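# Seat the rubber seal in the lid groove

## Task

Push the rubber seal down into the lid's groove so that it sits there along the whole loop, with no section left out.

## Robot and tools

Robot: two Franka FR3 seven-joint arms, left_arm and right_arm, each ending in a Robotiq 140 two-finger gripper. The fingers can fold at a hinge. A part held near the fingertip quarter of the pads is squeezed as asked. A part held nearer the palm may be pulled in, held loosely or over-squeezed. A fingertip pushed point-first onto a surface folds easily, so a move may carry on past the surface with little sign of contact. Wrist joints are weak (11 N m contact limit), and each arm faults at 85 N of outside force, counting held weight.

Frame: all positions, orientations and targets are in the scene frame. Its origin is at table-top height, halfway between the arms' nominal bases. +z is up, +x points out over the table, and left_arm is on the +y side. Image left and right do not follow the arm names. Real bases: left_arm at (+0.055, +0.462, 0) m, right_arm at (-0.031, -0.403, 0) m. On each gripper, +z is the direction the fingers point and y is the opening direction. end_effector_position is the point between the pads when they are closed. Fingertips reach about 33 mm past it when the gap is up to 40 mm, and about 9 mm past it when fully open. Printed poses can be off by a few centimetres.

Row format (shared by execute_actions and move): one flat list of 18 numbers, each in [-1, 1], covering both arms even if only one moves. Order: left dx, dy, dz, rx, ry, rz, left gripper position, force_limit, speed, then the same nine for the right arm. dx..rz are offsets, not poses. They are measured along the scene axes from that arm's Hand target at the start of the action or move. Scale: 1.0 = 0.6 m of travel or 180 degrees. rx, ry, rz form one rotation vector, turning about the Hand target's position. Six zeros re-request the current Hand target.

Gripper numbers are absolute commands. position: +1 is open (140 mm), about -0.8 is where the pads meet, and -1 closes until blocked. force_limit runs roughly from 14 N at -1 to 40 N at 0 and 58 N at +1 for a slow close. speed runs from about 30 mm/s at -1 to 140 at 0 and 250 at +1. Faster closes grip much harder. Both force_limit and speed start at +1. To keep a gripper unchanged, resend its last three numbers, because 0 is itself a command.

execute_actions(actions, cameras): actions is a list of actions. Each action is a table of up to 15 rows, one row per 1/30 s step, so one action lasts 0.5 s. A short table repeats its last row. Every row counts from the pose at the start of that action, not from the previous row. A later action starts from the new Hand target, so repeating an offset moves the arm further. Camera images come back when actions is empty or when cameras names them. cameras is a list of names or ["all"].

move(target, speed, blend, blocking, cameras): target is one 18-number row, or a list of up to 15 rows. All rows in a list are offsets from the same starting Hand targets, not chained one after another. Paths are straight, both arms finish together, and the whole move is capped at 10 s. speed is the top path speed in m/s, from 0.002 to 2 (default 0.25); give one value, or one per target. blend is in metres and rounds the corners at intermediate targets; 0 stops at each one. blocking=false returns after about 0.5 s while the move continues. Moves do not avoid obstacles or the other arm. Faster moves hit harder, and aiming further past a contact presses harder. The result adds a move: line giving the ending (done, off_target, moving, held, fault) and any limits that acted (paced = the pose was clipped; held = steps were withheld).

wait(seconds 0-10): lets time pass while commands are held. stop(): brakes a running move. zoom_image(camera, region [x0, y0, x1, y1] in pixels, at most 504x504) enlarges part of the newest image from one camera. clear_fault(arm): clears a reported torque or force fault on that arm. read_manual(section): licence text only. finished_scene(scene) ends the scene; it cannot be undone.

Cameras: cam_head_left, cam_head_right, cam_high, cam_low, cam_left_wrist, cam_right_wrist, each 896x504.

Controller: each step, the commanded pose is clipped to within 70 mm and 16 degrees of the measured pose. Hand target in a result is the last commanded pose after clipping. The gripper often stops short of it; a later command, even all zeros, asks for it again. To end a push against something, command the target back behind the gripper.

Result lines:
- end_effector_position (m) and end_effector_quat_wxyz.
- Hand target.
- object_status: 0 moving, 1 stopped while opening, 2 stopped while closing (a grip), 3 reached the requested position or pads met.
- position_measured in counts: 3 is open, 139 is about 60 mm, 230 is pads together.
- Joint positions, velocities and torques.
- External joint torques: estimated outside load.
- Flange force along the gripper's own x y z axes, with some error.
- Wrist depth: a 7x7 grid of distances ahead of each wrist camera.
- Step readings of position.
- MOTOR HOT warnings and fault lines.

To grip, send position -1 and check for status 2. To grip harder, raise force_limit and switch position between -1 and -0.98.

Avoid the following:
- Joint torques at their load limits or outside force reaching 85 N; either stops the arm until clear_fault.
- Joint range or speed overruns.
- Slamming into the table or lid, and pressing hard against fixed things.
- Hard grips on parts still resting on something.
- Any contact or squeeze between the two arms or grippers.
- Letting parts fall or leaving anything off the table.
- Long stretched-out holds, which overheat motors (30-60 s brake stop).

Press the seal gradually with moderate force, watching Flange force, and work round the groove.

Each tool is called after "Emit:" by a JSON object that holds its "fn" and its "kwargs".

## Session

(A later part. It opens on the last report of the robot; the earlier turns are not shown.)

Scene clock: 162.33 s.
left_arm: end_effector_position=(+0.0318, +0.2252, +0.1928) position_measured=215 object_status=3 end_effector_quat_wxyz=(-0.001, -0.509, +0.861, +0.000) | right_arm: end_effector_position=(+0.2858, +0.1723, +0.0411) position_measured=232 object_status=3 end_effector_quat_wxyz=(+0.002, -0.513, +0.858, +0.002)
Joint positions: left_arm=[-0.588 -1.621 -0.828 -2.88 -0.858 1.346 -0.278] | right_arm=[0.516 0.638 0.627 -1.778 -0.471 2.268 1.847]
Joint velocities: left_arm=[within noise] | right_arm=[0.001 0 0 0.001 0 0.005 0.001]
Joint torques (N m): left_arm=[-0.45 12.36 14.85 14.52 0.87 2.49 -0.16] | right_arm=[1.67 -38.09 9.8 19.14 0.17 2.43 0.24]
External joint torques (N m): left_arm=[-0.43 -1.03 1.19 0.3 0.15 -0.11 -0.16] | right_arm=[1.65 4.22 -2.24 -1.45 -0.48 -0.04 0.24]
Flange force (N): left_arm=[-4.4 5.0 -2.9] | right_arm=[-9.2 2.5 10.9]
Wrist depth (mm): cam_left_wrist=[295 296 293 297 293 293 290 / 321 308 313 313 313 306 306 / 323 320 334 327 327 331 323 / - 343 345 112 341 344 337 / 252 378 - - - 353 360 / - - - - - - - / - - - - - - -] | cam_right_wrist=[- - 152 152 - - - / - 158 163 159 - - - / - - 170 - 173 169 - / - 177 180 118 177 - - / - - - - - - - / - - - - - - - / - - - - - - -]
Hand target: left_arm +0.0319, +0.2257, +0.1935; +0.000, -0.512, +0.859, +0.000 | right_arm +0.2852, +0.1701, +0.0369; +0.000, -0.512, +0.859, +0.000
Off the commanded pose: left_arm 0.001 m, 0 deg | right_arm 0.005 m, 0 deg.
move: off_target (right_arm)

Emit:
{"fn": "move", "kwargs": {"target": [[0,0,0,0,0,0,-0.69,-0.8,-1,0,0,-0.0025,0,0,0,-0.85,-1,0],[0,0,0,0,0,0,-0.69,-0.8,-1,0,0,-0.005,0,0,0,-0.85,-1,0]], "speed": [0.02,0.02]}}

Scene clock: 164.10 s.
left_arm: end_effector_position=(+0.0318, +0.2252, +0.1928) position_measured=215 object_status=3 end_effector_quat_wxyz=(-0.001, -0.509, +0.861, +0.000) | right_arm: end_effector_position=(+0.2869, +0.1745, +0.0409) position_measured=232 object_status=3 end_effector_quat_wxyz=(+0.006, -0.513, +0.858, +0.003)
Joint positions: left_arm=[-0.588 -1.621 -0.828 -2.88 -0.858 1.346 -0.278] | right_arm=[0.521 0.638 0.62 -1.777 -0.471 2.276 1.847]
Joint velocities: left_arm=[within noise] | right_arm=[0.004 -0.003 -0.002 0 -0.001 0.005 0.001]
Joint torques (N m): left_arm=[-0.47 12.38 14.86 14.53 0.88 2.49 -0.18] | right_arm=[2.22 -36.42 8.8 17.86 0.45 2.08 0.17]
External joint torques (N m): left_arm=[-0.48 -1.05 1.22 0.32 0.16 -0.11 -0.18] | right_arm=[2.24 6 -3.14 -2.76 -0.21 -0.4 0.17]
Flange force (N): left_arm=[-4.5 5.2 -3.0] | right_arm=[-9.9 3.2 14.3]
Wrist depth (mm): cam_left_wrist=[289 296 294 297 294 293 289 / - 302 305 314 310 306 304 / - 323 322 323 327 324 317 / 340 - - 112 341 346 - / 253 - - - - - 366 / - - - - - - - / - - - - - - -] | cam_right_wrist=[- - - 151 - - - / - - - 163 163 162 - / - 172 171 - 171 168 - / - - 179 118 180 - - / - - - - - - - / - - - - - - - / - - - - - - -]
Hand target: left_arm +0.0319, +0.2257, +0.1935; +0.000, -0.512, +0.859, +0.000 | right_arm +0.2852, +0.1701, +0.0339; +0.000, -0.512, +0.859, +0.000
Off the commanded pose: left_arm 0.001 m, 0 deg | right_arm 0.008 m, 1 deg.
move: off_target (right_arm)

Emit:
{"fn": "execute_actions", "kwargs": {"actions": [], "cameras": ["cam_right_wrist"]}}

Emit:
{"fn": "zoom_image", "kwargs": {"camera": "cam_right_wrist", "region": [330, 120, 610, 280]}}

Scene clock: 165.17 s.
left_arm: end_effector_position=(+0.0318, +0.2252, +0.1928) position_measured=215 object_status=3 end_effector_quat_wxyz=(-0.001, -0.509, +0.861, +0.000) | right_arm: end_effector_position=(+0.2870, +0.1747, +0.0409) position_measured=232 object_status=3 end_effector_quat_wxyz=(+0.006, -0.513, +0.858, +0.004)
Joint positions: left_arm=[-0.588 -1.621 -0.828 -2.88 -0.858 1.346 -0.278] | right_arm=[0.522 0.638 0.62 -1.777 -0.471 2.277 1.847]
Joint velocities: within noise
Joint torques (N m): left_arm=[-0.49 12.4 14.82 14.56 0.87 2.48 -0.2] | right_arm=[1.81 -36.47 9.06 18.01 0.45 2.12 0.16]
External joint torques (N m): left_arm=[-0.5 -0.97 1.15 0.31 0.15 -0.13 -0.2] | right_arm=[1.88 6.04 -2.85 -2.69 -0.21 -0.38 0.16]
Flange force (N): left_arm=[-4.2 5.2 -2.8] | right_arm=[-9.5 2.7 13.8]
Wrist depth (mm): cam_left_wrist=[- 295 299 297 295 290 290 / 310 - - - - 307 306 / 327 - 341 327 - 325 322 / 346 342 340 112 - 342 342 / 254 - - - - - 374 / - - - - - - 381 / - - - - - - -] | cam_right_wrist=[148 151 151 152 150 - - / - 159 - - - - - / - 168 - - 171 172 - / - 179 180 118 180 - - / - - - - - - - / - - - - - - - / - - - - - - -]
Hand target: left_arm +0.0319, +0.2257, +0.1935; +0.000, -0.512, +0.859, +0.000 | right_arm +0.2852, +0.1701, +0.0339; +0.000, -0.512, +0.859, +0.000
Tool commands: left_gripper/position=-0.69 left_gripper/force_limit=-0.8 left_gripper/speed=-1.0 right_gripper/position=-0.85 right_gripper/force_limit=-1.0 right_gripper/speed=+0.0
Off the commanded pose: left_arm 0.001 m, 0 deg | right_arm 0.009 m, 1 deg.
Images, in order (width x height): cam_right_wrist 896x504.

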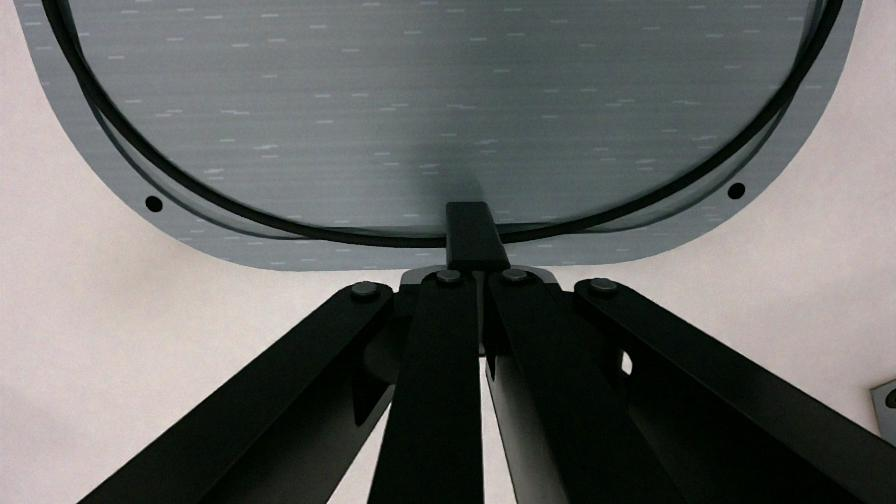

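Scaled by 1.800 from the camera's 896x504 image, which has a finer 1280x720 frame.

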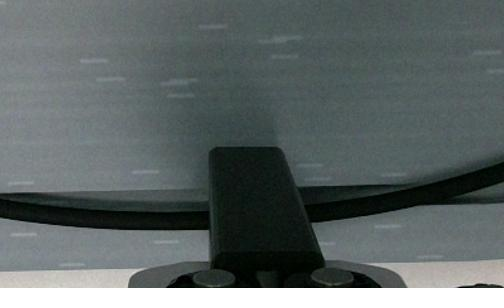

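Emit:
{"fn": "move", "kwargs": {"target": [[0,0,0,0,0,0,-0.69,-0.8,-1,-0.0032,-0.0058,0,0,0,0,-0.85,-1,0],[0,0,0,0,0,0,-0.69,-0.8,-1,-0.0064,-0.0117,0,0,0,0,-0.85,-1,0]], "speed": [0.01,0.01], "cameras": ["cam_right_wrist"]}}

Emit:
{"fn": "zoom_image", "kwargs": {"camera": "cam_right_wrist", "region": [330, 120, 610, 280]}}

Scene clock: 168.90 s.
left_arm: end_effector_position=(+0.0318, +0.2252, +0.1928) position_measured=215 object_status=3 end_effector_quat_wxyz=(-0.001, -0.509, +0.861, +0.000) | right_arm: end_effector_position=(+0.2829, +0.1666, +0.0380) position_measured=232 object_status=3 end_effector_quat_wxyz=(+0.005, -0.516, +0.857, +0.001)
Joint positions: left_arm=[-0.588 -1.621 -0.828 -2.88 -0.858 1.346 -0.278] | right_arm=[0.516 0.62 0.619 -1.812 -0.471 2.292 1.847]
Joint velocities: left_arm=[within noise] | right_arm=[0 -0.001 0.001 -0.002 0 0.004 0]
Joint torques (N m): left_arm=[-0.49 12.38 14.84 14.56 0.89 2.48 -0.17] | right_arm=[0.56 -38.24 9.64 17.61 0.94 2.14 0.18]
External joint torques (N m): left_arm=[-0.46 -0.98 1.21 0.34 0.16 -0.11 -0.17] | right_arm=[0.25 3.61 -2.28 -2.91 0.29 -0.35 0.18]
Flange force (N): left_arm=[-4.3 5.0 -3.1] | right_arm=[1.1 0.4 7.8]
Wrist depth (mm): cam_left_wrist=[297 293 297 295 306 - 284 / - 305 315 - 308 - 307 / 338 331 331 - 331 328 321 / 340 340 - 112 342 335 343 / 236 - - - - - 341 / - - - - - - - / - - - - - - -] | cam_right_wrist=[- - 149 - - - - / 157 158 157 - - 158 - / - 165 167 163 - 168 - / - 174 180 118 175 177 - / - - - - - - - / - - - - - - - / - - - - - - -]
Hand target: left_arm +0.0319, +0.2257, +0.1935; +0.000, -0.512, +0.859, +0.000 | right_arm +0.2814, +0.1631, +0.0339; +0.000, -0.512, +0.859, +0.000
Off the commanded pose: left_arm 0.001 m, 0 deg | right_arm 0.006 m, 1 deg.
move: off_target (right_arm)
Images, in order (width x height): cam_right_wrist 896x504.

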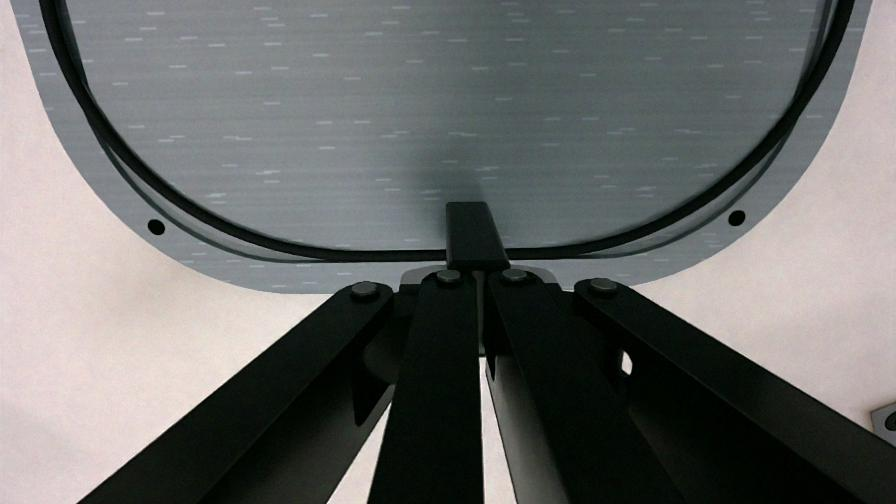

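Scaled by 1.800 from the camera's 896x504 image, which has a finer 1280x720 frame.

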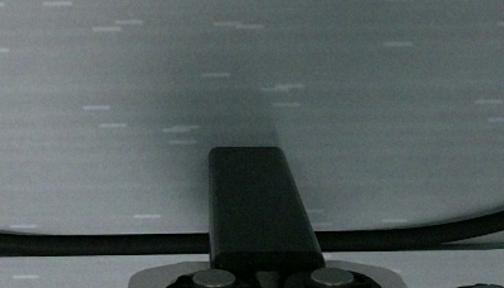

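Emit:
{"fn": "move", "kwargs": {"target": [0.4468,0.3738,0.1775,0,0,0,-0.69,-0.8,-1,0,0,0.0235,0,0,0,-0.85,-1,0], "speed": 0.2, "cameras": ["cam_right_wrist"]}}

Emit:
{"fn": "zoom_image", "kwargs": {"camera": "cam_right_wrist", "region": [330, 120, 610, 280]}}

Scene clock: 176.30 s.
left_arm: end_effector_position=(+0.2982, +0.4494, +0.2993) position_measured=215 object_status=3 end_effector_quat_wxyz=(-0.002, -0.516, +0.857, +0.000) | right_arm: end_effector_position=(+0.2820, +0.1634, +0.0475) position_measured=232 object_status=3 end_effector_quat_wxyz=(+0.002, -0.511, +0.859, -0.001)
Joint positions: left_arm=[-0.309 -1.065 0.169 -2.684 0.145 1.621 0.258] | right_arm=[0.504 0.602 0.632 -1.815 -0.455 2.27 1.847]
Joint velocities: left_arm=[-0.002 0 0.001 0.001 0.002 0.001 0.007] | right_arm=[within noise]
Joint torques (N m): left_arm=[-0.99 2.28 -3.65 24.97 1.04 2.91 0.13] | right_arm=[0.53 -40.16 10.86 20.86 0.69 2.2 -0.26]
External joint torques (N m): left_arm=[-1.03 -0.21 0.55 0.92 0.3 0.37 0.13] | right_arm=[0.48 1.11 -0.72 0.14 0.04 -0.26 -0.26]
Flange force (N): left_arm=[-1.7 -1.7 -1.6] | right_arm=[-5.4 0.2 2.1]
Wrist depth (mm): cam_left_wrist=[395 404 403 396 398 340 244 / - 430 - 421 - 415 - / 1408 - - 436 450 439 - / 1490 486 - 109 - 466 461 / 1623 1508 - - - - 1300 / - - - - - - 1544 / - - - - - - -] | cam_right_wrist=[- - 159 - - 160 - / - 166 165 - - 172 - / - 176 178 - - 175 - / - 186 189 115 184 - - / - - - - - - - / - - - - - - 226 / - - - - - - -]
Hand target: left_arm +0.3000, +0.4500, +0.3000; +0.000, -0.512, +0.859, +0.000 | right_arm +0.2814, +0.1631, +0.0480; +0.000, -0.512, +0.859, +0.000
Off the commanded pose: left_arm 0.002 m, 1 deg | right_arm 0.001 m, 0 deg.
move: done
Images, in order (width x height): cam_right_wrist 896x504.

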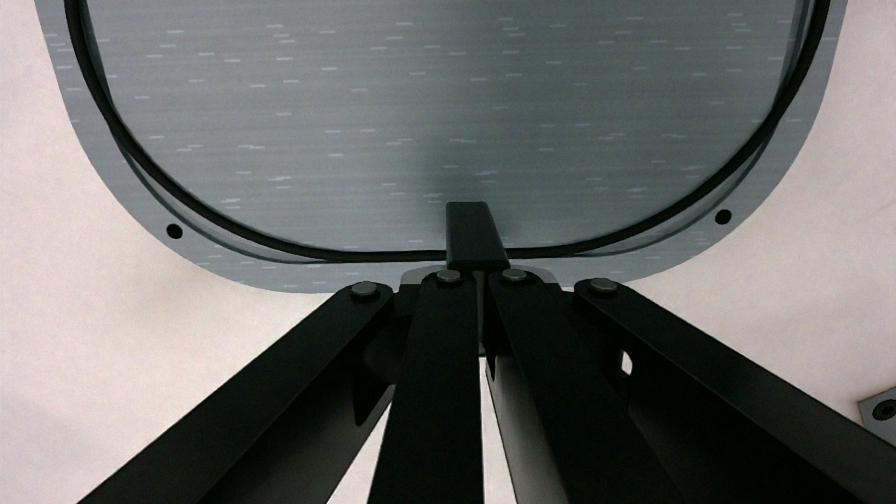

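Scaled by 1.800 from the camera's 896x504 image, which has a finer 1280x720 frame.

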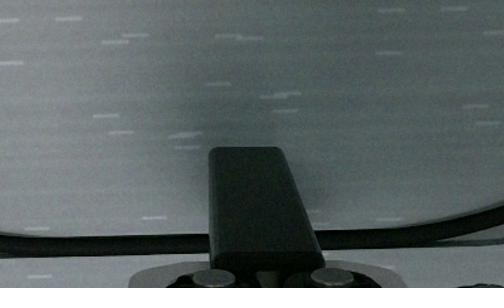

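Emit:
{"fn": "zoom_image", "kwargs": {"camera": "cam_right_wrist", "region": [240, 220, 450, 300]}}

Emit:
{"fn": "zoom_image", "kwargs": {"camera": "cam_right_wrist", "region": [490, 220, 700, 300]}}

Scaled by 2.400 from the camera's 896x504 image, which has a finer 1280x720 frame.

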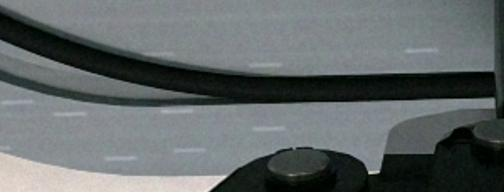

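Scaled by 2.400 from the camera's 896x504 image, which has a finer 1280x720 frame.

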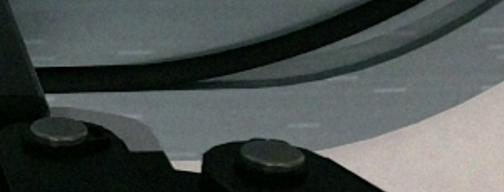

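Emit:
{"fn": "move", "kwargs": {"target": [[0,0,0,0,0,0,-0.69,-0.8,-1,0.01842,0.00473,-0.00417,0,0,0,-0.85,-1,0],[0,0,0,0,0,0,-0.69,-0.8,-1,0.01842,0.00473,-0.02333,0,0,0,-0.85,-1,0],[0,0,0,0,0,0,-0.69,-0.8,-1,0.01842,0.00473,-0.00417,0,0,0,-0.85,-1,0],[0,0,0,0,0,0,-0.69,-0.8,-1,0.03923,-0.00582,-0.00417,0,0,0,-0.85,-1,0],[0,0,0,0,0,0,-0.69,-0.8,-1,0.03923,-0.00582,-0.02333,0,0,0,-0.85,-1,0],[0,0,0,0,0,0,-0.69,-0.8,-1,0.03923,-0.00582,-0.00417,0,0,0,-0.85,-1,0],[0,0,0,0,0,0,-0.69,-0.8,-1,0.06003,-0.01635,-0.00417,0,0,0,-0.85,-1,0],[0,0,0,0,0,0,-0.69,-0.8,-1,0.06003,-0.01635,-0.02333,0,0,0,-0.85,-1,0]], "speed": [0.06,0.03,0.06,0.06,0.03,0.06,0.06,0.03], "blend": [0.002,0,0.003,0.003,0,0.003,0.003,0], "cameras": ["cam_right_wrist"]}}

Emit:
{"fn": "zoom_image", "kwargs": {"camera": "cam_right_wrist", "region": [240, 200, 450, 300]}}

Emit:
{"fn": "zoom_image", "kwargs": {"camera": "cam_right_wrist", "region": [490, 200, 700, 300]}}

Scene clock: 191.60 s.
left_arm: end_effector_position=(+0.2983, +0.4494, +0.2993) position_measured=215 object_status=3 end_effector_quat_wxyz=(-0.002, -0.515, +0.857, +0.000) | right_arm: end_effector_position=(+0.3171, +0.1545, +0.0382) position_measured=232 object_status=3 end_effector_quat_wxyz=(+0.001, -0.508, +0.861, +0.001)
Joint positions: left_arm=[-0.309 -1.065 0.169 -2.684 0.145 1.621 0.26] | right_arm=[0.458 0.65 0.632 -1.77 -0.482 2.263 1.81]
Joint torques (N m): left_arm=[-1.12 2.21 -3.75 25.01 1.01 2.88 0.2] | right_arm=[1.01 -37.93 9.7 19.81 -0.15 2.92 -0.4]
External joint torques (N m): left_arm=[-1.1 -0.37 0.48 1.1 0.28 0.35 0.2] | right_arm=[0.99 4.49 -2.61 -0.68 -0.8 0.45 -0.4]
Flange force (N): left_arm=[-1.5 -1.4 -2.0] | right_arm=[-11.9 0.0 11.8]
Wrist depth (mm): cam_left_wrist=[406 397 374 391 - 338 244 / 421 - - 412 412 414 343 / 1348 456 - - 444 - 434 / 1416 - - 112 - - - / 1508 - - - - - 1385 / - - - - - - 1535 / - - - - - - -] | cam_right_wrist=[- - 151 150 150 - - / - 157 157 158 154 160 158 / - 165 - - 170 163 167 / - - 177 140 173 178 - / - - 89 - - 205 204 / - - - - - - - / - - - - - - -]
Hand target: left_arm +0.3000, +0.4500, +0.3000; +0.000, -0.512, +0.859, +0.000 | right_arm +0.3174, +0.1533, +0.0340; +0.000, -0.512, +0.859, +0.000
Off the commanded pose: left_arm 0.002 m, 0 deg | right_arm 0.004 m, 0 deg.
move: off_target (right_arm)
Images, in order (width x height): cam_right_wrist 896x504.

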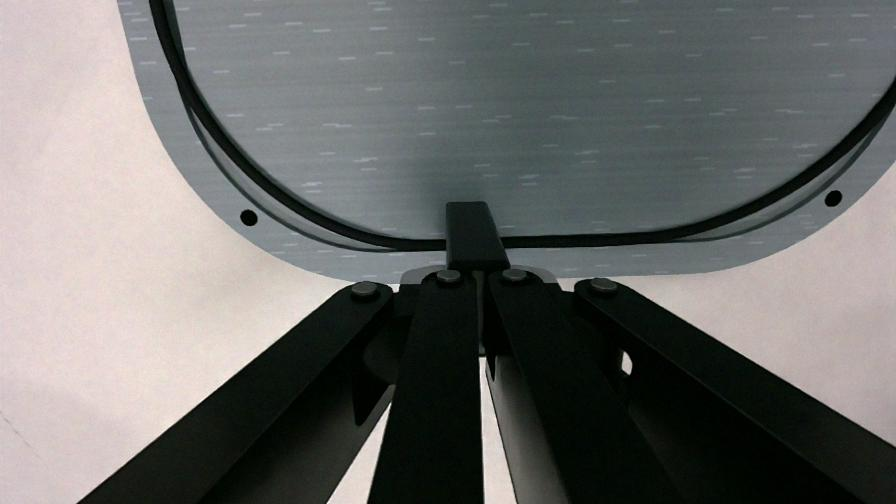

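Scaled by 2.400 from the camera's 896x504 image, which has a finer 1280x720 frame.

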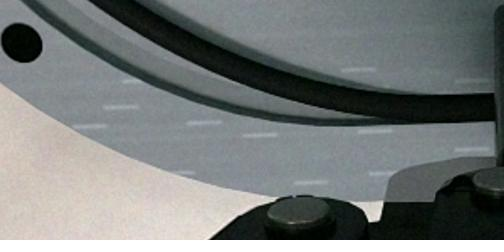

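Scaled by 2.400 from the camera's 896x504 image, which has a finer 1280x720 frame.

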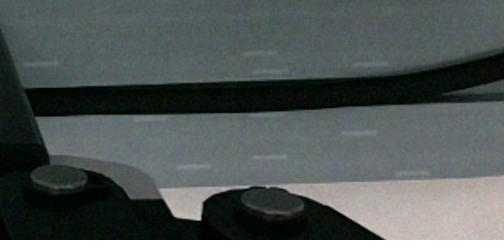

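Emit:
{"fn": "move", "kwargs": {"target": [[0,0,0,0,0,0,-0.69,-0.8,-1,0,0,0.01917,0,0,0,-0.85,-1,0],[0,0,0,0,0,0,-0.69,-0.8,-1,0.01935,-0.01353,0.01917,0,0,0,-0.85,-1,0],[0,0,0,0,0,0,-0.69,-0.8,-1,0.01935,-0.01353,0.00167,0,0,0,-0.85,-1,0],[0,0,0,0,0,0,-0.69,-0.8,-1,0.02237,-0.00758,0.00167,0,0,0,-0.85,-1,0],[0,0,0,0,0,0,-0.69,-0.8,-1,0.02237,-0.00758,0.01917,0,0,0,-0.85,-1,0],[0,0,0,0,0,0,-0.69,-0.8,-1,0.03867,-0.02332,0.01917,0,0,0,-0.85,-1,0],[0,0,0,0,0,0,-0.69,-0.8,-1,0.03867,-0.02332,0.00167,0,0,0,-0.85,-1,0],[0,0,0,0,0,0,-0.69,-0.8,-1,0.04168,-0.01737,0.00167,0,0,0,-0.85,-1,0]], "speed": [0.06,0.06,0.03,0.015,0.06,0.06,0.03,0.015], "blend": [0.003,0.003,0.0,0,0.003,0.003,0,0], "cameras": ["cam_right_wrist"]}}

Emit:
{"fn": "zoom_image", "kwargs": {"camera": "cam_right_wrist", "region": [240, 200, 450, 300]}}

Emit:
{"fn": "zoom_image", "kwargs": {"camera": "cam_right_wrist", "region": [490, 200, 700, 300]}}

Scene clock: 199.43 s.
left_arm: end_effector_position=(+0.2983, +0.4494, +0.2993) position_measured=215 object_status=3 end_effector_quat_wxyz=(-0.002, -0.515, +0.857, +0.000) | right_arm: end_effector_position=(+0.3431, +0.1430, +0.0382) position_measured=232 object_status=3 end_effector_quat_wxyz=(+0.001, -0.508, +0.861, +0.001)
Joint positions: left_arm=[-0.309 -1.065 0.169 -2.684 0.145 1.621 0.26] | right_arm=[0.41 0.668 0.646 -1.748 -0.499 2.249 1.776]
Joint torques (N m): left_arm=[-1.15 2.25 -3.8 24.95 1.01 2.88 0.23] | right_arm=[1.41 -38.41 11.19 20.8 -0.06 2.91 -0.35]
External joint torques (N m): left_arm=[-1.16 -0.3 0.44 1.01 0.28 0.35 0.23] | right_arm=[1.27 4.41 -1.72 0.37 -0.72 0.44 -0.35]
Flange force (N): left_arm=[-1.4 -1.5 -1.9] | right_arm=[-16.4 -0.3 10.8]
Wrist depth (mm): cam_left_wrist=[- 398 403 396 - 338 244 / - - 430 - - 423 412 / 1400 - 450 448 450 430 434 / 1424 - 458 112 - 468 446 / 1535 1526 - - - - 1465 / - - - - - - 1490 / - - - - - - -] | cam_right_wrist=[- - - 151 - - 149 / - 169 158 - 160 - - / - 178 163 167 168 166 171 / - - - 126 174 178 179 / - - - - - - - / - - - - - - - / - - - - - - -]
Hand target: left_arm +0.3000, +0.4500, +0.3000; +0.000, -0.512, +0.859, +0.000 | right_arm +0.3424, +0.1429, +0.0350; +0.000, -0.512, +0.859, +0.000
Off the commanded pose: left_arm 0.002 m, 0 deg | right_arm 0.003 m, 1 deg.
move: done
Images, in order (width x height): cam_right_wrist 896x504.

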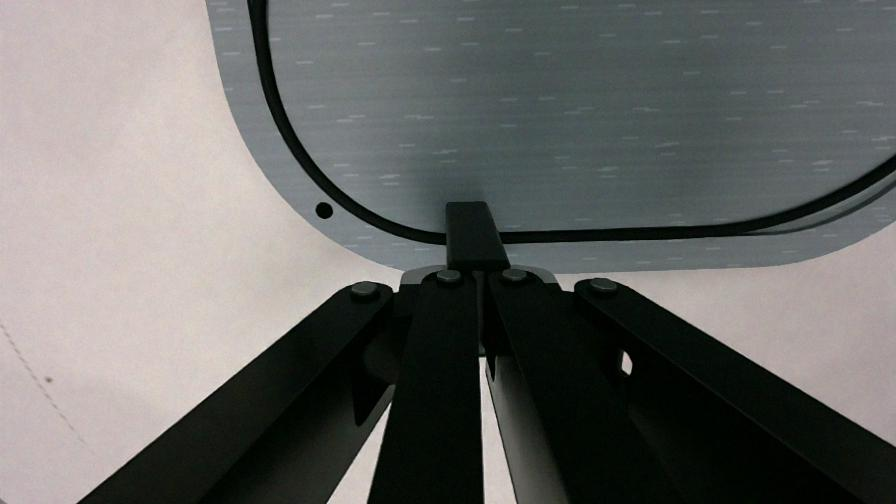

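Scaled by 2.400 from the camera's 896x504 image, which has a finer 1280x720 frame.

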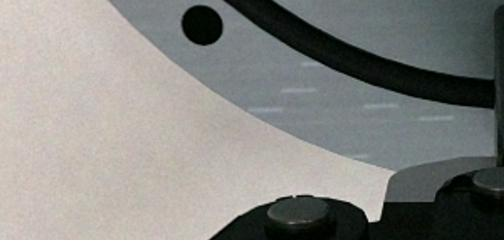

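Scaled by 2.400 from the camera's 896x504 image, which has a finer 1280x720 frame.

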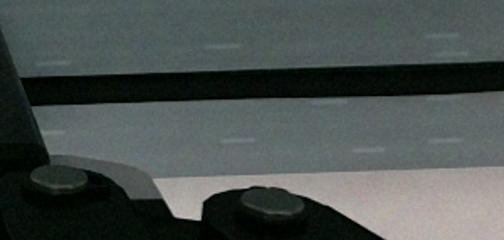

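Emit:
{"fn": "zoom_image", "kwargs": {"camera": "cam_right_wrist", "region": [200, 0, 450, 250]}}

Scaled by 2.016 from the camera's 896x504 image, which has a finer 1280x720 frame.

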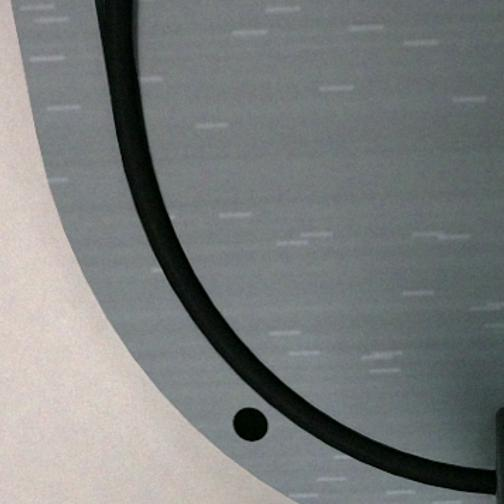

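Emit:
{"fn": "move", "kwargs": {"target": [[0,0,0,0,0,0,-0.69,-0.8,-1,0,0,0.0175,0,0,0,-0.85,-1,0],[0,0,0,0,0,0,-0.69,-0.8,-1,0.02248,-0.01415,0.0175,0,0,0,-0.85,-1,0],[0,0,0,0,0,0,-0.69,-0.8,-1,0.02248,-0.01415,0.0,0,0,0,-0.85,-1,0],[0,0,0,0,0,0,-0.69,-0.8,-1,0.02248,-0.01415,0.0175,0,0,0,-0.85,-1,0],[0,0,0,0,0,0,-0.69,-0.8,-1,0.03843,-0.02895,0.0175,0,0,0,-0.85,-1,0],[0,0,0,0,0,0,-0.69,-0.8,-1,0.03843,-0.02895,0.0,0,0,0,-0.85,-1,0],[0,0,0,0,0,0,-0.69,-0.8,-1,0.03843,-0.02895,0.0175,0,0,0,-0.85,-1,0],[0,0,0,0,0,0,-0.69,-0.8,-1,0.05098,-0.04678,0.0175,0,0,0,-0.85,-1,0],[0,0,0,0,0,0,-0.69,-0.8,-1,0.05098,-0.04678,0.0,0,0,0,-0.85,-1,0]], "speed": [0.06,0.06,0.03,0.06,0.06,0.03,0.06,0.06,0.03], "blend": [0.003,0.003,0.0,0.003,0.003,0,0.003,0.003,0], "cameras": ["cam_right_wrist"]}}

Emit:
{"fn": "zoom_image", "kwargs": {"camera": "cam_right_wrist", "region": [270, 30, 550, 270]}}

Scene clock: 206.17 s.
left_arm: end_effector_position=(+0.2983, +0.4494, +0.2993) position_measured=215 object_status=3 end_effector_quat_wxyz=(-0.002, -0.515, +0.857, +0.000) | right_arm: end_effector_position=(+0.3733, +0.1152, +0.0384) position_measured=232 object_status=3 end_effector_quat_wxyz=(+0.000, -0.508, +0.861, +0.000)
Joint positions: left_arm=[-0.309 -1.065 0.169 -2.684 0.145 1.621 0.26] | right_arm=[0.323 0.666 0.671 -1.765 -0.515 2.249 1.726]
Joint torques (N m): left_arm=[-1.13 2.26 -3.81 25.02 1.02 2.87 0.21] | right_arm=[1.08 -38.33 10.88 19.56 -0.13 3.09 -0.4]
External joint torques (N m): left_arm=[-1.11 -0.26 0.45 1.05 0.29 0.34 0.21] | right_arm=[1.06 3.91 -2.33 -0.79 -0.78 0.62 -0.4]
Flange force (N): left_arm=[-1.6 -1.7 -2.0] | right_arm=[-9.6 -0.7 11.0]
Wrist depth (mm): cam_left_wrist=[405 410 401 397 403 352 243 / 418 423 425 418 - 411 395 / 1377 442 449 439 442 444 463 / 1393 - 454 112 463 - - / 1526 - - - - - 1465 / - - - - - - 1517 / - - - - - - -] | cam_right_wrist=[- 160 150 - - 151 149 / 169 169 162 157 158 - 159 / - - 177 162 - 170 - / - - - 126 - - 181 / - - - - - - - / - - - - - - - / - - - - - - -]
Hand target: left_arm +0.3000, +0.4500, +0.3000; +0.000, -0.512, +0.859, +0.000 | right_arm +0.3730, +0.1148, +0.0350; +0.000, -0.512, +0.859, +0.000
Off the commanded pose: left_arm 0.002 m, 0 deg | right_arm 0.003 m, 1 deg.
move: done
Images, in order (width x height): cam_right_wrist 896x504.

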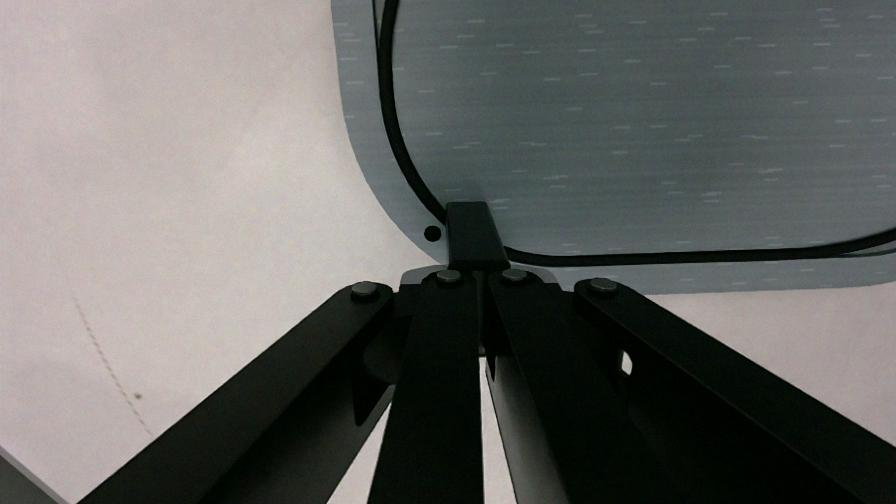

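Scaled by 1.800 from the camera's 896x504 image, which has a finer 1280x720 frame.

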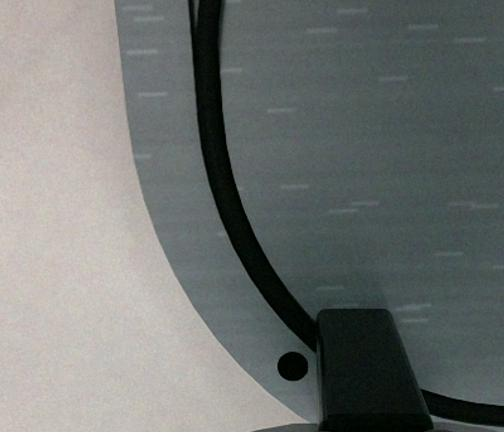

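Emit:
{"fn": "move", "kwargs": {"target": [[0,0,0,0,0,0,-0.69,-0.8,-1,0,0,0.0175,0,0,0,-0.85,-1,0],[0,0,0,0,0,0,-0.69,-0.8,-1,0.00852,-0.01995,0.0175,0,0,0,-0.85,-1,0],[0,0,0,0,0,0,-0.69,-0.8,-1,0.00852,-0.01995,0.0,0,0,0,-0.85,-1,0],[0,0,0,0,0,0,-0.69,-0.8,-1,0.00852,-0.01995,0.0175,0,0,0,-0.85,-1,0],[0,0,0,0,0,0,-0.69,-0.8,-1,0.0127,-0.04132,0.0175,0,0,0,-0.85,-1,0],[0,0,0,0,0,0,-0.69,-0.8,-1,0.0127,-0.04132,0.0,0,0,0,-0.85,-1,0],[0,0,0,0,0,0,-0.69,-0.8,-1,0.0107,-0.04132,0.0,0,0,0,-0.85,-1,0]], "speed": [0.06,0.06,0.03,0.06,0.06,0.03,0.02], "blend": [0.003,0.003,0.0,0.003,0.003,0,0], "cameras": ["cam_right_wrist"]}}

Emit:
{"fn": "zoom_image", "kwargs": {"camera": "cam_right_wrist", "region": [330, 0, 610, 240]}}

Scene clock: 210.30 s.
left_arm: end_effector_position=(+0.2983, +0.4494, +0.2993) position_measured=215 object_status=3 end_effector_quat_wxyz=(-0.002, -0.515, +0.857, +0.000) | right_arm: end_effector_position=(+0.3807, +0.0898, +0.0385) position_measured=232 object_status=3 end_effector_quat_wxyz=(+0.000, -0.509, +0.861, -0.001)
Joint positions: left_arm=[-0.309 -1.065 0.169 -2.684 0.145 1.621 0.26] | right_arm=[0.252 0.632 0.696 -1.831 -0.522 2.273 1.702]
Joint torques (N m): left_arm=[-1.17 2.25 -3.83 25.01 1.02 2.89 0.22] | right_arm=[1.64 -35.99 11.02 18.32 0.05 3.32 -0.23]
External joint torques (N m): left_arm=[-1.16 -0.24 0.39 1 0.29 0.34 0.22] | right_arm=[1.77 4.32 -1.89 -1.81 -0.59 0.85 -0.23]
Flange force (N): left_arm=[-1.4 -1.7 -1.9] | right_arm=[-6.9 0.9 12.7]
Wrist depth (mm): cam_left_wrist=[405 391 405 - 397 338 244 / 433 446 418 442 - - 365 / 1341 462 - - - 447 431 / 1320 468 - 109 - - - / 1508 1499 - - - - 497 / 1334 - - - - - 1526 / - - - - - - -] | cam_right_wrist=[- - - 151 151 153 - / - 170 - - 158 - - / - - - 168 171 168 - / - - - 118 175 - 179 / - - - - - 188 187 / - - - - - - - / - - - - - - -]
Hand target: left_arm +0.3000, +0.4500, +0.3000; +0.000, -0.512, +0.859, +0.000 | right_arm +0.3794, +0.0900, +0.0350; +0.000, -0.512, +0.859, +0.000
Off the commanded pose: left_arm 0.002 m, 0 deg | right_arm 0.004 m, 0 deg.
move: off_target (right_arm)
Images, in order (width x height): cam_right_wrist 896x504.

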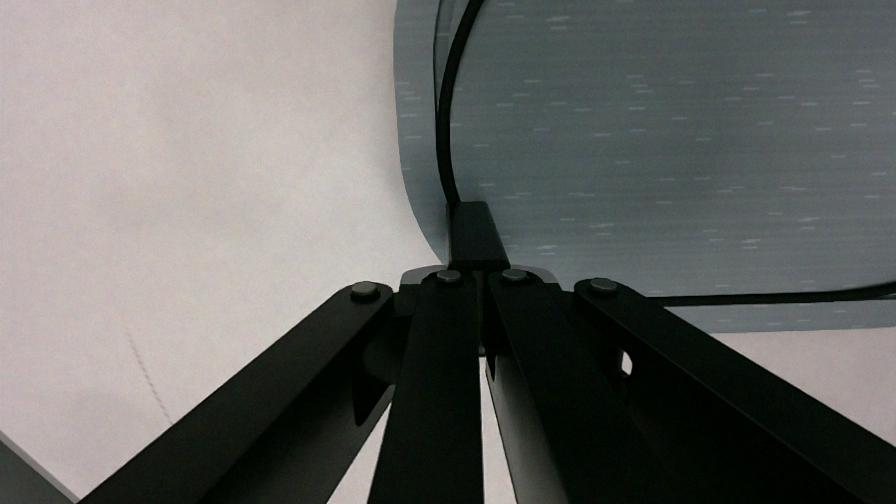

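Scaled by 1.800 from the camera's 896x504 image, which has a finer 1280x720 frame.

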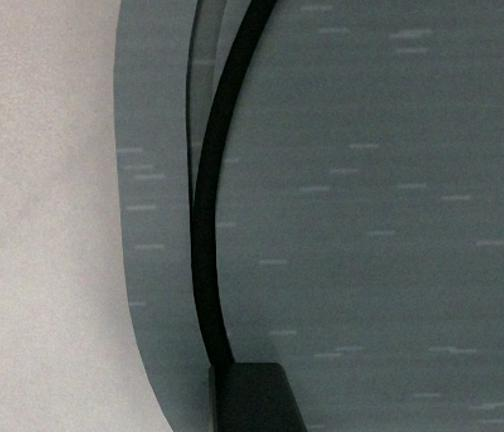

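Emit:
{"fn": "move", "kwargs": {"target": [[0,0,0,0,0,0,-0.69,-0.8,-1,0,0,0.035,0,0,0,-0.85,-1,0],[0,0,0,0,0,0,-0.69,-0.8,-1,-0.2468,-0.0685,0.275,0,0,0,-0.85,-1,0]], "speed": [0.1,0.2], "blend": [0.01,0], "cameras": ["cam_right_wrist"]}}

Emit:
{"fn": "zoom_image", "kwargs": {"camera": "cam_right_wrist", "region": [200, 80, 700, 460]}}

Scene clock: 214.47 s.
left_arm: end_effector_position=(+0.2983, +0.4494, +0.2993) position_measured=215 object_status=3 end_effector_quat_wxyz=(-0.002, -0.515, +0.857, +0.000) | right_arm: end_effector_position=(+0.2324, +0.0497, +0.2004) position_measured=232 object_status=3 end_effector_quat_wxyz=(+0.002, -0.509, +0.861, -0.001)
Joint positions: left_arm=[-0.309 -1.065 0.169 -2.684 0.145 1.621 0.26] | right_arm=[0.058 -0.094 0.973 -2.183 0.088 2.131 1.483]
Joint velocities: left_arm=[within noise] | right_arm=[0 0.001 -0.001 0.001 0 0 -0.007]
Joint torques (N m): left_arm=[-1.17 2.2 -3.81 25 1.02 2.89 0.2] | right_arm=[1.46 -14.6 -3.43 23.52 0.98 2.26 -0.57]
External joint torques (N m): left_arm=[-1.17 -0.25 0.39 0.98 0.29 0.35 0.2] | right_arm=[1.56 -0.15 -0.86 -0.44 0.29 -0.22 -0.57]
Flange force (N): left_arm=[-1.3 -1.7 -1.8] | right_arm=[8.0 -0.4 -2.2]
Wrist depth (mm): cam_left_wrist=[410 393 399 - 391 337 244 / 425 428 431 - - - - / 1416 455 454 451 - 437 452 / 1508 - - 112 - 462 - / 1499 - - - - - 1456 / - - - - - - - / - - - - - - -] | cam_right_wrist=[- - - - - - 305 / 319 - - - - - - / - - - - 316 - 328 / 354 - - 112 - - 373 / - - - - - 382 381 / - - - - - - 387 / - - - - - - -]
Hand target: left_arm +0.3000, +0.4500, +0.3000; +0.000, -0.512, +0.859, +0.000 | right_arm +0.2313, +0.0489, +0.2000; +0.000, -0.512, +0.859, +0.000
Off the commanded pose: left_arm 0.002 m, 0 deg | right_arm 0.001 m, 0 deg.
move: done
Images, in order (width x height): cam_right_wrist 896x504.

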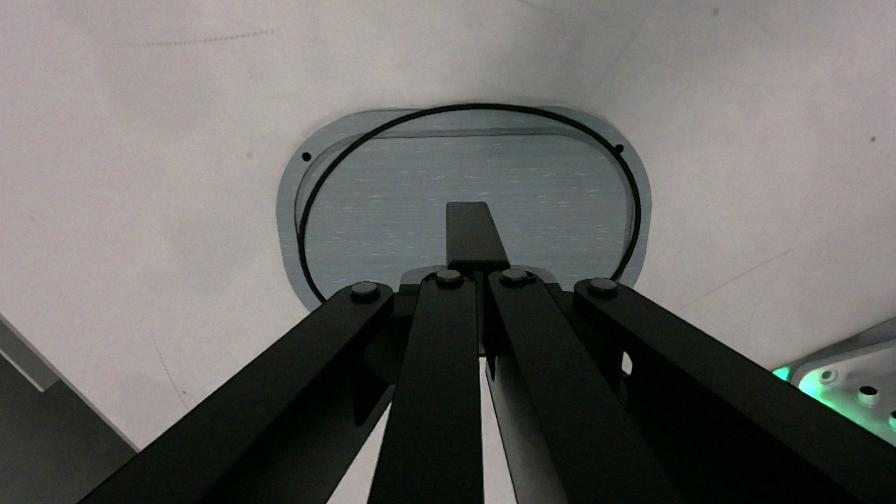

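Scaled by 1.008 from the camera's 896x504 image, which has a finer 1280x720 frame.

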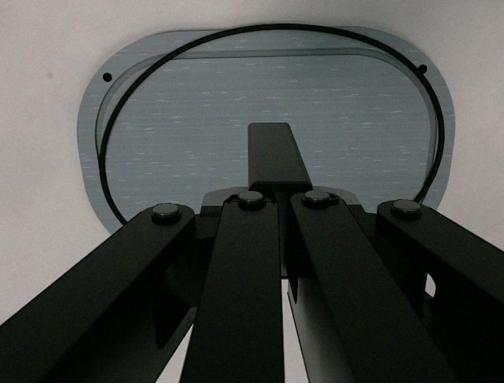

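Emit:
{"fn": "move", "kwargs": {"target": [[0,0,0,0,0,0,-0.69,-0.8,-1,0.08187,0.20712,-0.23,0,0,0,-0.85,-1,0],[0,0,0,0,0,0,-0.69,-0.8,-1,0.08187,0.20712,-0.275,0,0,0,-0.85,-1,0],[0,0,0,0,0,0,-0.69,-0.8,-1,0.08187,0.20712,-0.2575,0,0,0,-0.85,-1,0],[0,0,0,0,0,0,-0.69,-0.8,-1,0.06107,0.21765,-0.2575,0,0,0,-0.85,-1,0],[0,0,0,0,0,0,-0.69,-0.8,-1,0.06107,0.21765,-0.275,0,0,0,-0.85,-1,0],[0,0,0,0,0,0,-0.69,-0.8,-1,0.06107,0.21765,-0.2575,0,0,0,-0.85,-1,0],[0,0,0,0,0,0,-0.69,-0.8,-1,0.03798,0.22373,-0.2575,0,0,0,-0.85,-1,0],[0,0,0,0,0,0,-0.69,-0.8,-1,0.03798,0.22373,-0.275,0,0,0,-0.85,-1,0],[0,0,0,0,0,0,-0.69,-0.8,-1,0.041,0.22968,-0.275,0,0,0,-0.85,-1,0]], "speed": [0.2,0.04,0.06,0.06,0.03,0.06,0.06,0.03,0.015], "blend": [0.01,0,0.003,0.003,0,0.003,0.003,0,0], "cameras": ["cam_right_wrist"]}}

Emit:
{"fn": "zoom_image", "kwargs": {"camera": "cam_right_wrist", "region": [490, 100, 770, 340]}}

Scene clock: 221.17 s.
left_arm: end_effector_position=(+0.2983, +0.4494, +0.2993) position_measured=215 object_status=3 end_effector_quat_wxyz=(-0.002, -0.515, +0.857, +0.000) | right_arm: end_effector_position=(+0.2556, +0.1871, +0.0382) position_measured=232 object_status=3 end_effector_quat_wxyz=(+0.001, -0.514, +0.858, +0.000)
Joint positions: left_arm=[-0.309 -1.065 0.169 -2.684 0.145 1.621 0.26] | right_arm=[0.553 0.652 0.645 -1.774 -0.494 2.261 1.911]
Joint torques (N m): left_arm=[-1.15 2.25 -3.82 25.01 1.02 2.89 0.21] | right_arm=[1.46 -38.13 9.9 20.8 0.33 2.94 0.2]
External joint torques (N m): left_arm=[-1.16 -0.32 0.38 1.04 0.28 0.35 0.21] | right_arm=[1.45 4.13 -2.67 0.36 -0.33 0.47 0.2]
Flange force (N): left_arm=[-1.3 -1.5 -2.0] | right_arm=[-16.0 2.8 11.5]
Wrist depth (mm): cam_left_wrist=[405 405 397 - - 339 244 / 407 - 424 433 416 405 401 / 1377 478 - 435 - - 443 / 1416 483 - 107 - - 454 / 1363 - - - - - 1508 / - - - - - - 1526 / - - - - - - -] | cam_right_wrist=[- - 151 - 149 - - / - 160 - - - 159 - / - 164 - - - 168 174 / - 179 178 118 177 - - / - - - - - - - / - - - - - - - / - - - - - - -]
Hand target: left_arm +0.3000, +0.4500, +0.3000; +0.000, -0.512, +0.859, +0.000 | right_arm +0.2559, +0.1867, +0.0350; +0.000, -0.512, +0.859, +0.000
Off the commanded pose: left_arm 0.002 m, 0 deg | right_arm 0.003 m, 0 deg.
move: done
Images, in order (width x height): cam_right_wrist 896x504.

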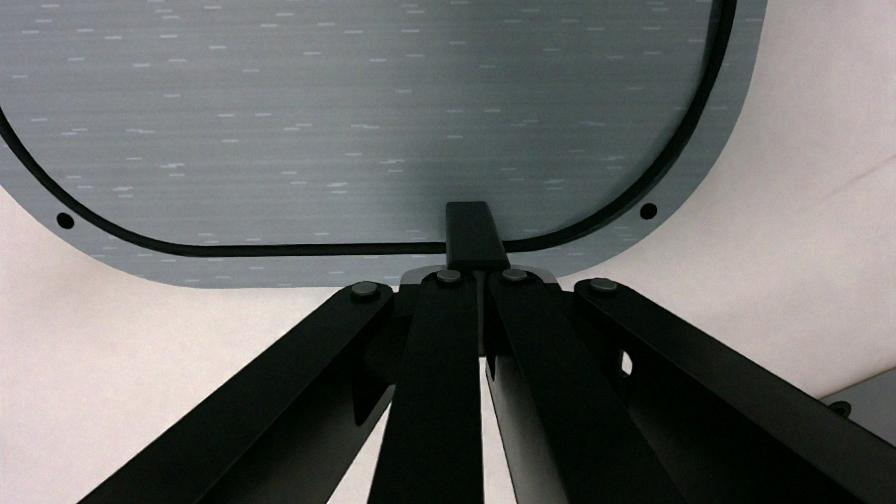

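Scaled by 1.800 from the camera's 896x504 image, which has a finer 1280x720 frame.

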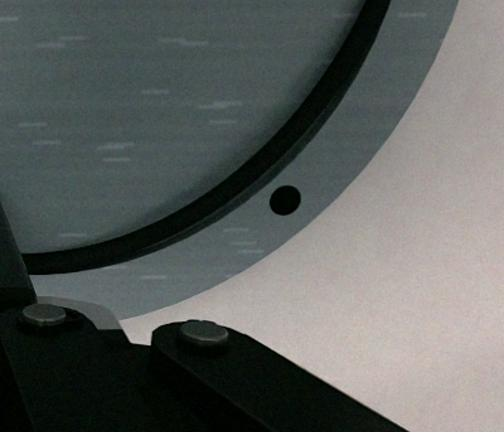

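Emit:
{"fn": "move", "kwargs": {"target": [[0,0,0,0,0,0,-0.69,-0.8,-1,0,0,0.0175,0,0,0,-0.85,-1,0],[0,0,0,0,0,0,-0.69,-0.8,-1,-0.04472,0.01718,0.0175,0,0,0,-0.85,-1,0],[0,0,0,0,0,0,-0.69,-0.8,-1,-0.04472,0.01718,0,0,0,0,-0.85,-1,0],[0,0,0,0,0,0,-0.69,-0.8,-1,-0.04325,0.02197,0,0,0,0,-0.85,-1,0],[0,0,0,0,0,0,-0.69,-0.8,-1,-0.04325,0.02197,0.0175,0,0,0,-0.85,-1,0],[0,0,0,0,0,0,-0.69,-0.8,-1,-0.06558,0.0212,0.0175,0,0,0,-0.85,-1,0],[0,0,0,0,0,0,-0.69,-0.8,-1,-0.06558,0.0212,0,0,0,0,-0.85,-1,0],[0,0,0,0,0,0,-0.69,-0.8,-1,-0.06515,0.02618,0,0,0,0,-0.85,-1,0],[0,0,0,0,0,0,-0.69,-0.8,-1,-0.06515,0.02618,0.0175,0,0,0,-0.85,-1,0],[0,0,0,0,0,0,-0.69,-0.8,-1,-0.08683,0.02078,0.0175,0,0,0,-0.85,-1,0],[0,0,0,0,0,0,-0.69,-0.8,-1,-0.08683,0.02078,0,0,0,0,-0.85,-1,0],[0,0,0,0,0,0,-0.69,-0.8,-1,-0.08745,0.02573,0,0,0,0,-0.85,-1,0]], "speed": [0.06,0.06,0.03,0.02,0.06,0.06,0.03,0.02,0.06,0.06,0.03,0.02], "blend": [0.003,0.003,0,0,0.003,0.003,0,0,0.003,0.003,0,0], "cameras": ["cam_right_wrist"]}}

Emit:
{"fn": "zoom_image", "kwargs": {"camera": "cam_right_wrist", "region": [430, 0, 710, 240]}}

Scene clock: 229.47 s.
left_arm: end_effector_position=(+0.2983, +0.4494, +0.2993) position_measured=215 object_status=3 end_effector_quat_wxyz=(-0.002, -0.515, +0.857, +0.000) | right_arm: end_effector_position=(+0.2045, +0.2021, +0.0381) position_measured=232 object_status=3 end_effector_quat_wxyz=(+0.001, -0.514, +0.858, +0.000)
Joint positions: left_arm=[-0.309 -1.065 0.169 -2.684 0.145 1.621 0.26] | right_arm=[0.642 0.626 0.627 -1.806 -0.472 2.28 1.984]
Joint torques (N m): left_arm=[-1.14 2.21 -3.81 25.02 1.02 2.89 0.22] | right_arm=[2.36 -37.66 9.96 20.83 0.52 2.92 0.18]
External joint torques (N m): left_arm=[-1.19 -0.33 0.38 1.06 0.28 0.36 0.22] | right_arm=[2.35 4.17 -1.93 0.3 -0.14 0.45 0.18]
Flange force (N): left_arm=[-1.3 -1.5 -2.0] | right_arm=[-16.1 5.5 11.4]
Wrist depth (mm): cam_left_wrist=[- - - - - 338 243 / 428 425 - 430 416 - 410 / 1327 445 458 430 442 - 437 / 1424 - 470 112 452 - 476 / 1456 - - - - - 1482 / 1327 - - - - - - / - - - - - - -] | cam_right_wrist=[- 150 - 149 149 - - / - 157 - 159 157 - - / - - - 164 - - - / - 177 - 115 - - - / - - 94 - - - - / - - - - - - - / - - - - - - -]
Hand target: left_arm +0.3000, +0.4500, +0.3000; +0.000, -0.512, +0.859, +0.000 | right_arm +0.2034, +0.2022, +0.0350; +0.000, -0.512, +0.859, +0.000
Off the commanded pose: left_arm 0.002 m, 0 deg | right_arm 0.003 m, 0 deg.
move: done
Images, in order (width x height): cam_right_wrist 896x504.

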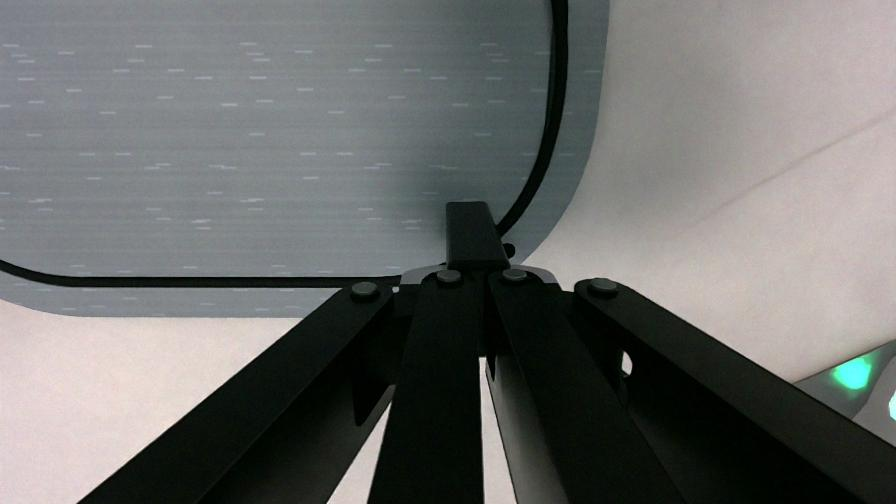

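Scaled by 1.800 from the camera's 896x504 image, which has a finer 1280x720 frame.

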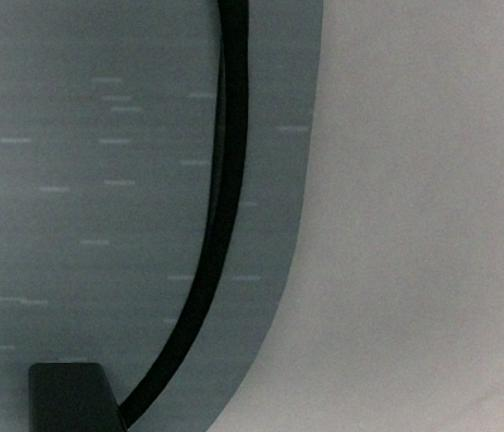

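Emit:
{"fn": "move", "kwargs": {"target": [[0,0,0,0,0,0,-0.69,-0.8,-1,0,0,0.0175,0,0,0,-0.85,-1,0],[0,0,0,0,0,0,-0.69,-0.8,-1,-0.02085,-0.00752,0.0175,0,0,0,-0.85,-1,0],[0,0,0,0,0,0,-0.69,-0.8,-1,-0.02085,-0.00752,0,0,0,0,-0.85,-1,0],[0,0,0,0,0,0,-0.69,-0.8,-1,-0.02085,-0.00752,0.0175,0,0,0,-0.85,-1,0],[0,0,0,0,0,0,-0.69,-0.8,-1,-0.04057,-0.01678,0.0175,0,0,0,-0.85,-1,0],[0,0,0,0,0,0,-0.69,-0.8,-1,-0.04057,-0.01678,0,0,0,0,-0.85,-1,0],[0,0,0,0,0,0,-0.69,-0.8,-1,-0.04057,-0.01678,0.0175,0,0,0,-0.85,-1,0],[0,0,0,0,0,0,-0.69,-0.8,-1,-0.05907,-0.02872,0.0175,0,0,0,-0.85,-1,0],[0,0,0,0,0,0,-0.69,-0.8,-1,-0.05907,-0.02872,0,0,0,0,-0.85,-1,0],[0,0,0,0,0,0,-0.69,-0.8,-1,-0.05565,-0.03237,0,0,0,0,-0.85,-1,0]], "speed": [0.06,0.06,0.03,0.06,0.06,0.03,0.06,0.06,0.03,0.02], "blend": [0.003,0.003,0,0.003,0.003,0,0.003,0.003,0,0], "cameras": ["cam_right_wrist"]}}

Emit:
{"fn": "zoom_image", "kwargs": {"camera": "cam_right_wrist", "region": [350, 0, 630, 240]}}

Scene clock: 235.30 s.
left_arm: end_effector_position=(+0.2983, +0.4494, +0.2993) position_measured=215 object_status=3 end_effector_quat_wxyz=(-0.002, -0.515, +0.857, +0.000) | right_arm: end_effector_position=(+0.1699, +0.1844, +0.0384) position_measured=232 object_status=3 end_effector_quat_wxyz=(+0.002, -0.514, +0.858, +0.000)
Joint positions: left_arm=[-0.309 -1.065 0.169 -2.684 0.145 1.621 0.26] | right_arm=[0.648 0.547 0.638 -1.931 -0.447 2.337 2.022]
Joint torques (N m): left_arm=[-1.13 2.23 -3.81 25.01 1.03 2.89 0.19] | right_arm=[1.24 -35.48 8.7 18.76 0.56 3 0.09]
External joint torques (N m): left_arm=[-1.08 -0.27 0.47 1 0.31 0.35 0.19] | right_arm=[1.37 3.18 -1.86 -1.48 -0.08 0.53 0.09]
Flange force (N): left_arm=[-1.6 -1.6 -1.8] | right_arm=[-4.2 2.7 10.1]
Wrist depth (mm): cam_left_wrist=[406 393 402 386 - 337 244 / 424 - 422 442 - 397 395 / 1249 453 447 438 449 - - / 1465 487 465 109 462 - - / 1465 - - - - - - / - - - - - - - / - - - - - - -] | cam_right_wrist=[- 151 151 148 - 161 - / - 156 157 - - - - / - - - - - - - / - 176 - 116 - - 194 / - 188 94 - - - - / 216 - - - - - - / - - - - - - -]
Hand target: left_arm +0.3000, +0.4500, +0.3000; +0.000, -0.512, +0.859, +0.000 | right_arm +0.1700, +0.1827, +0.0350; +0.000, -0.512, +0.859, +0.000
Off the commanded pose: left_arm 0.002 m, 0 deg | right_arm 0.004 m, 0 deg.
move: off_target (right_arm)
Images, in order (width x height): cam_right_wrist 896x504.

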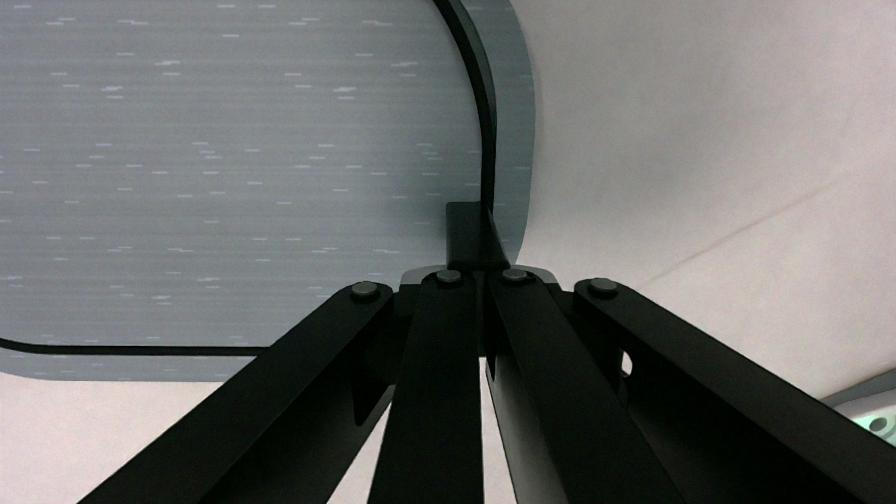

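Scaled by 1.800 from the camera's 896x504 image, which has a finer 1280x720 frame.

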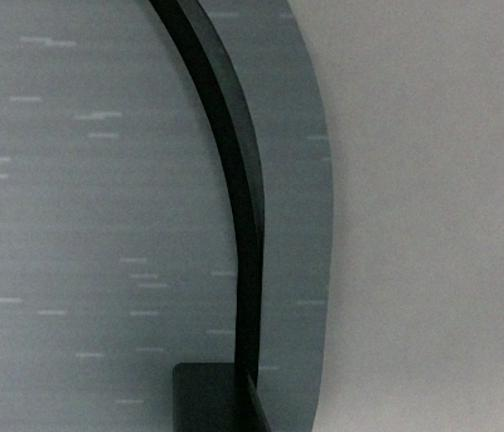

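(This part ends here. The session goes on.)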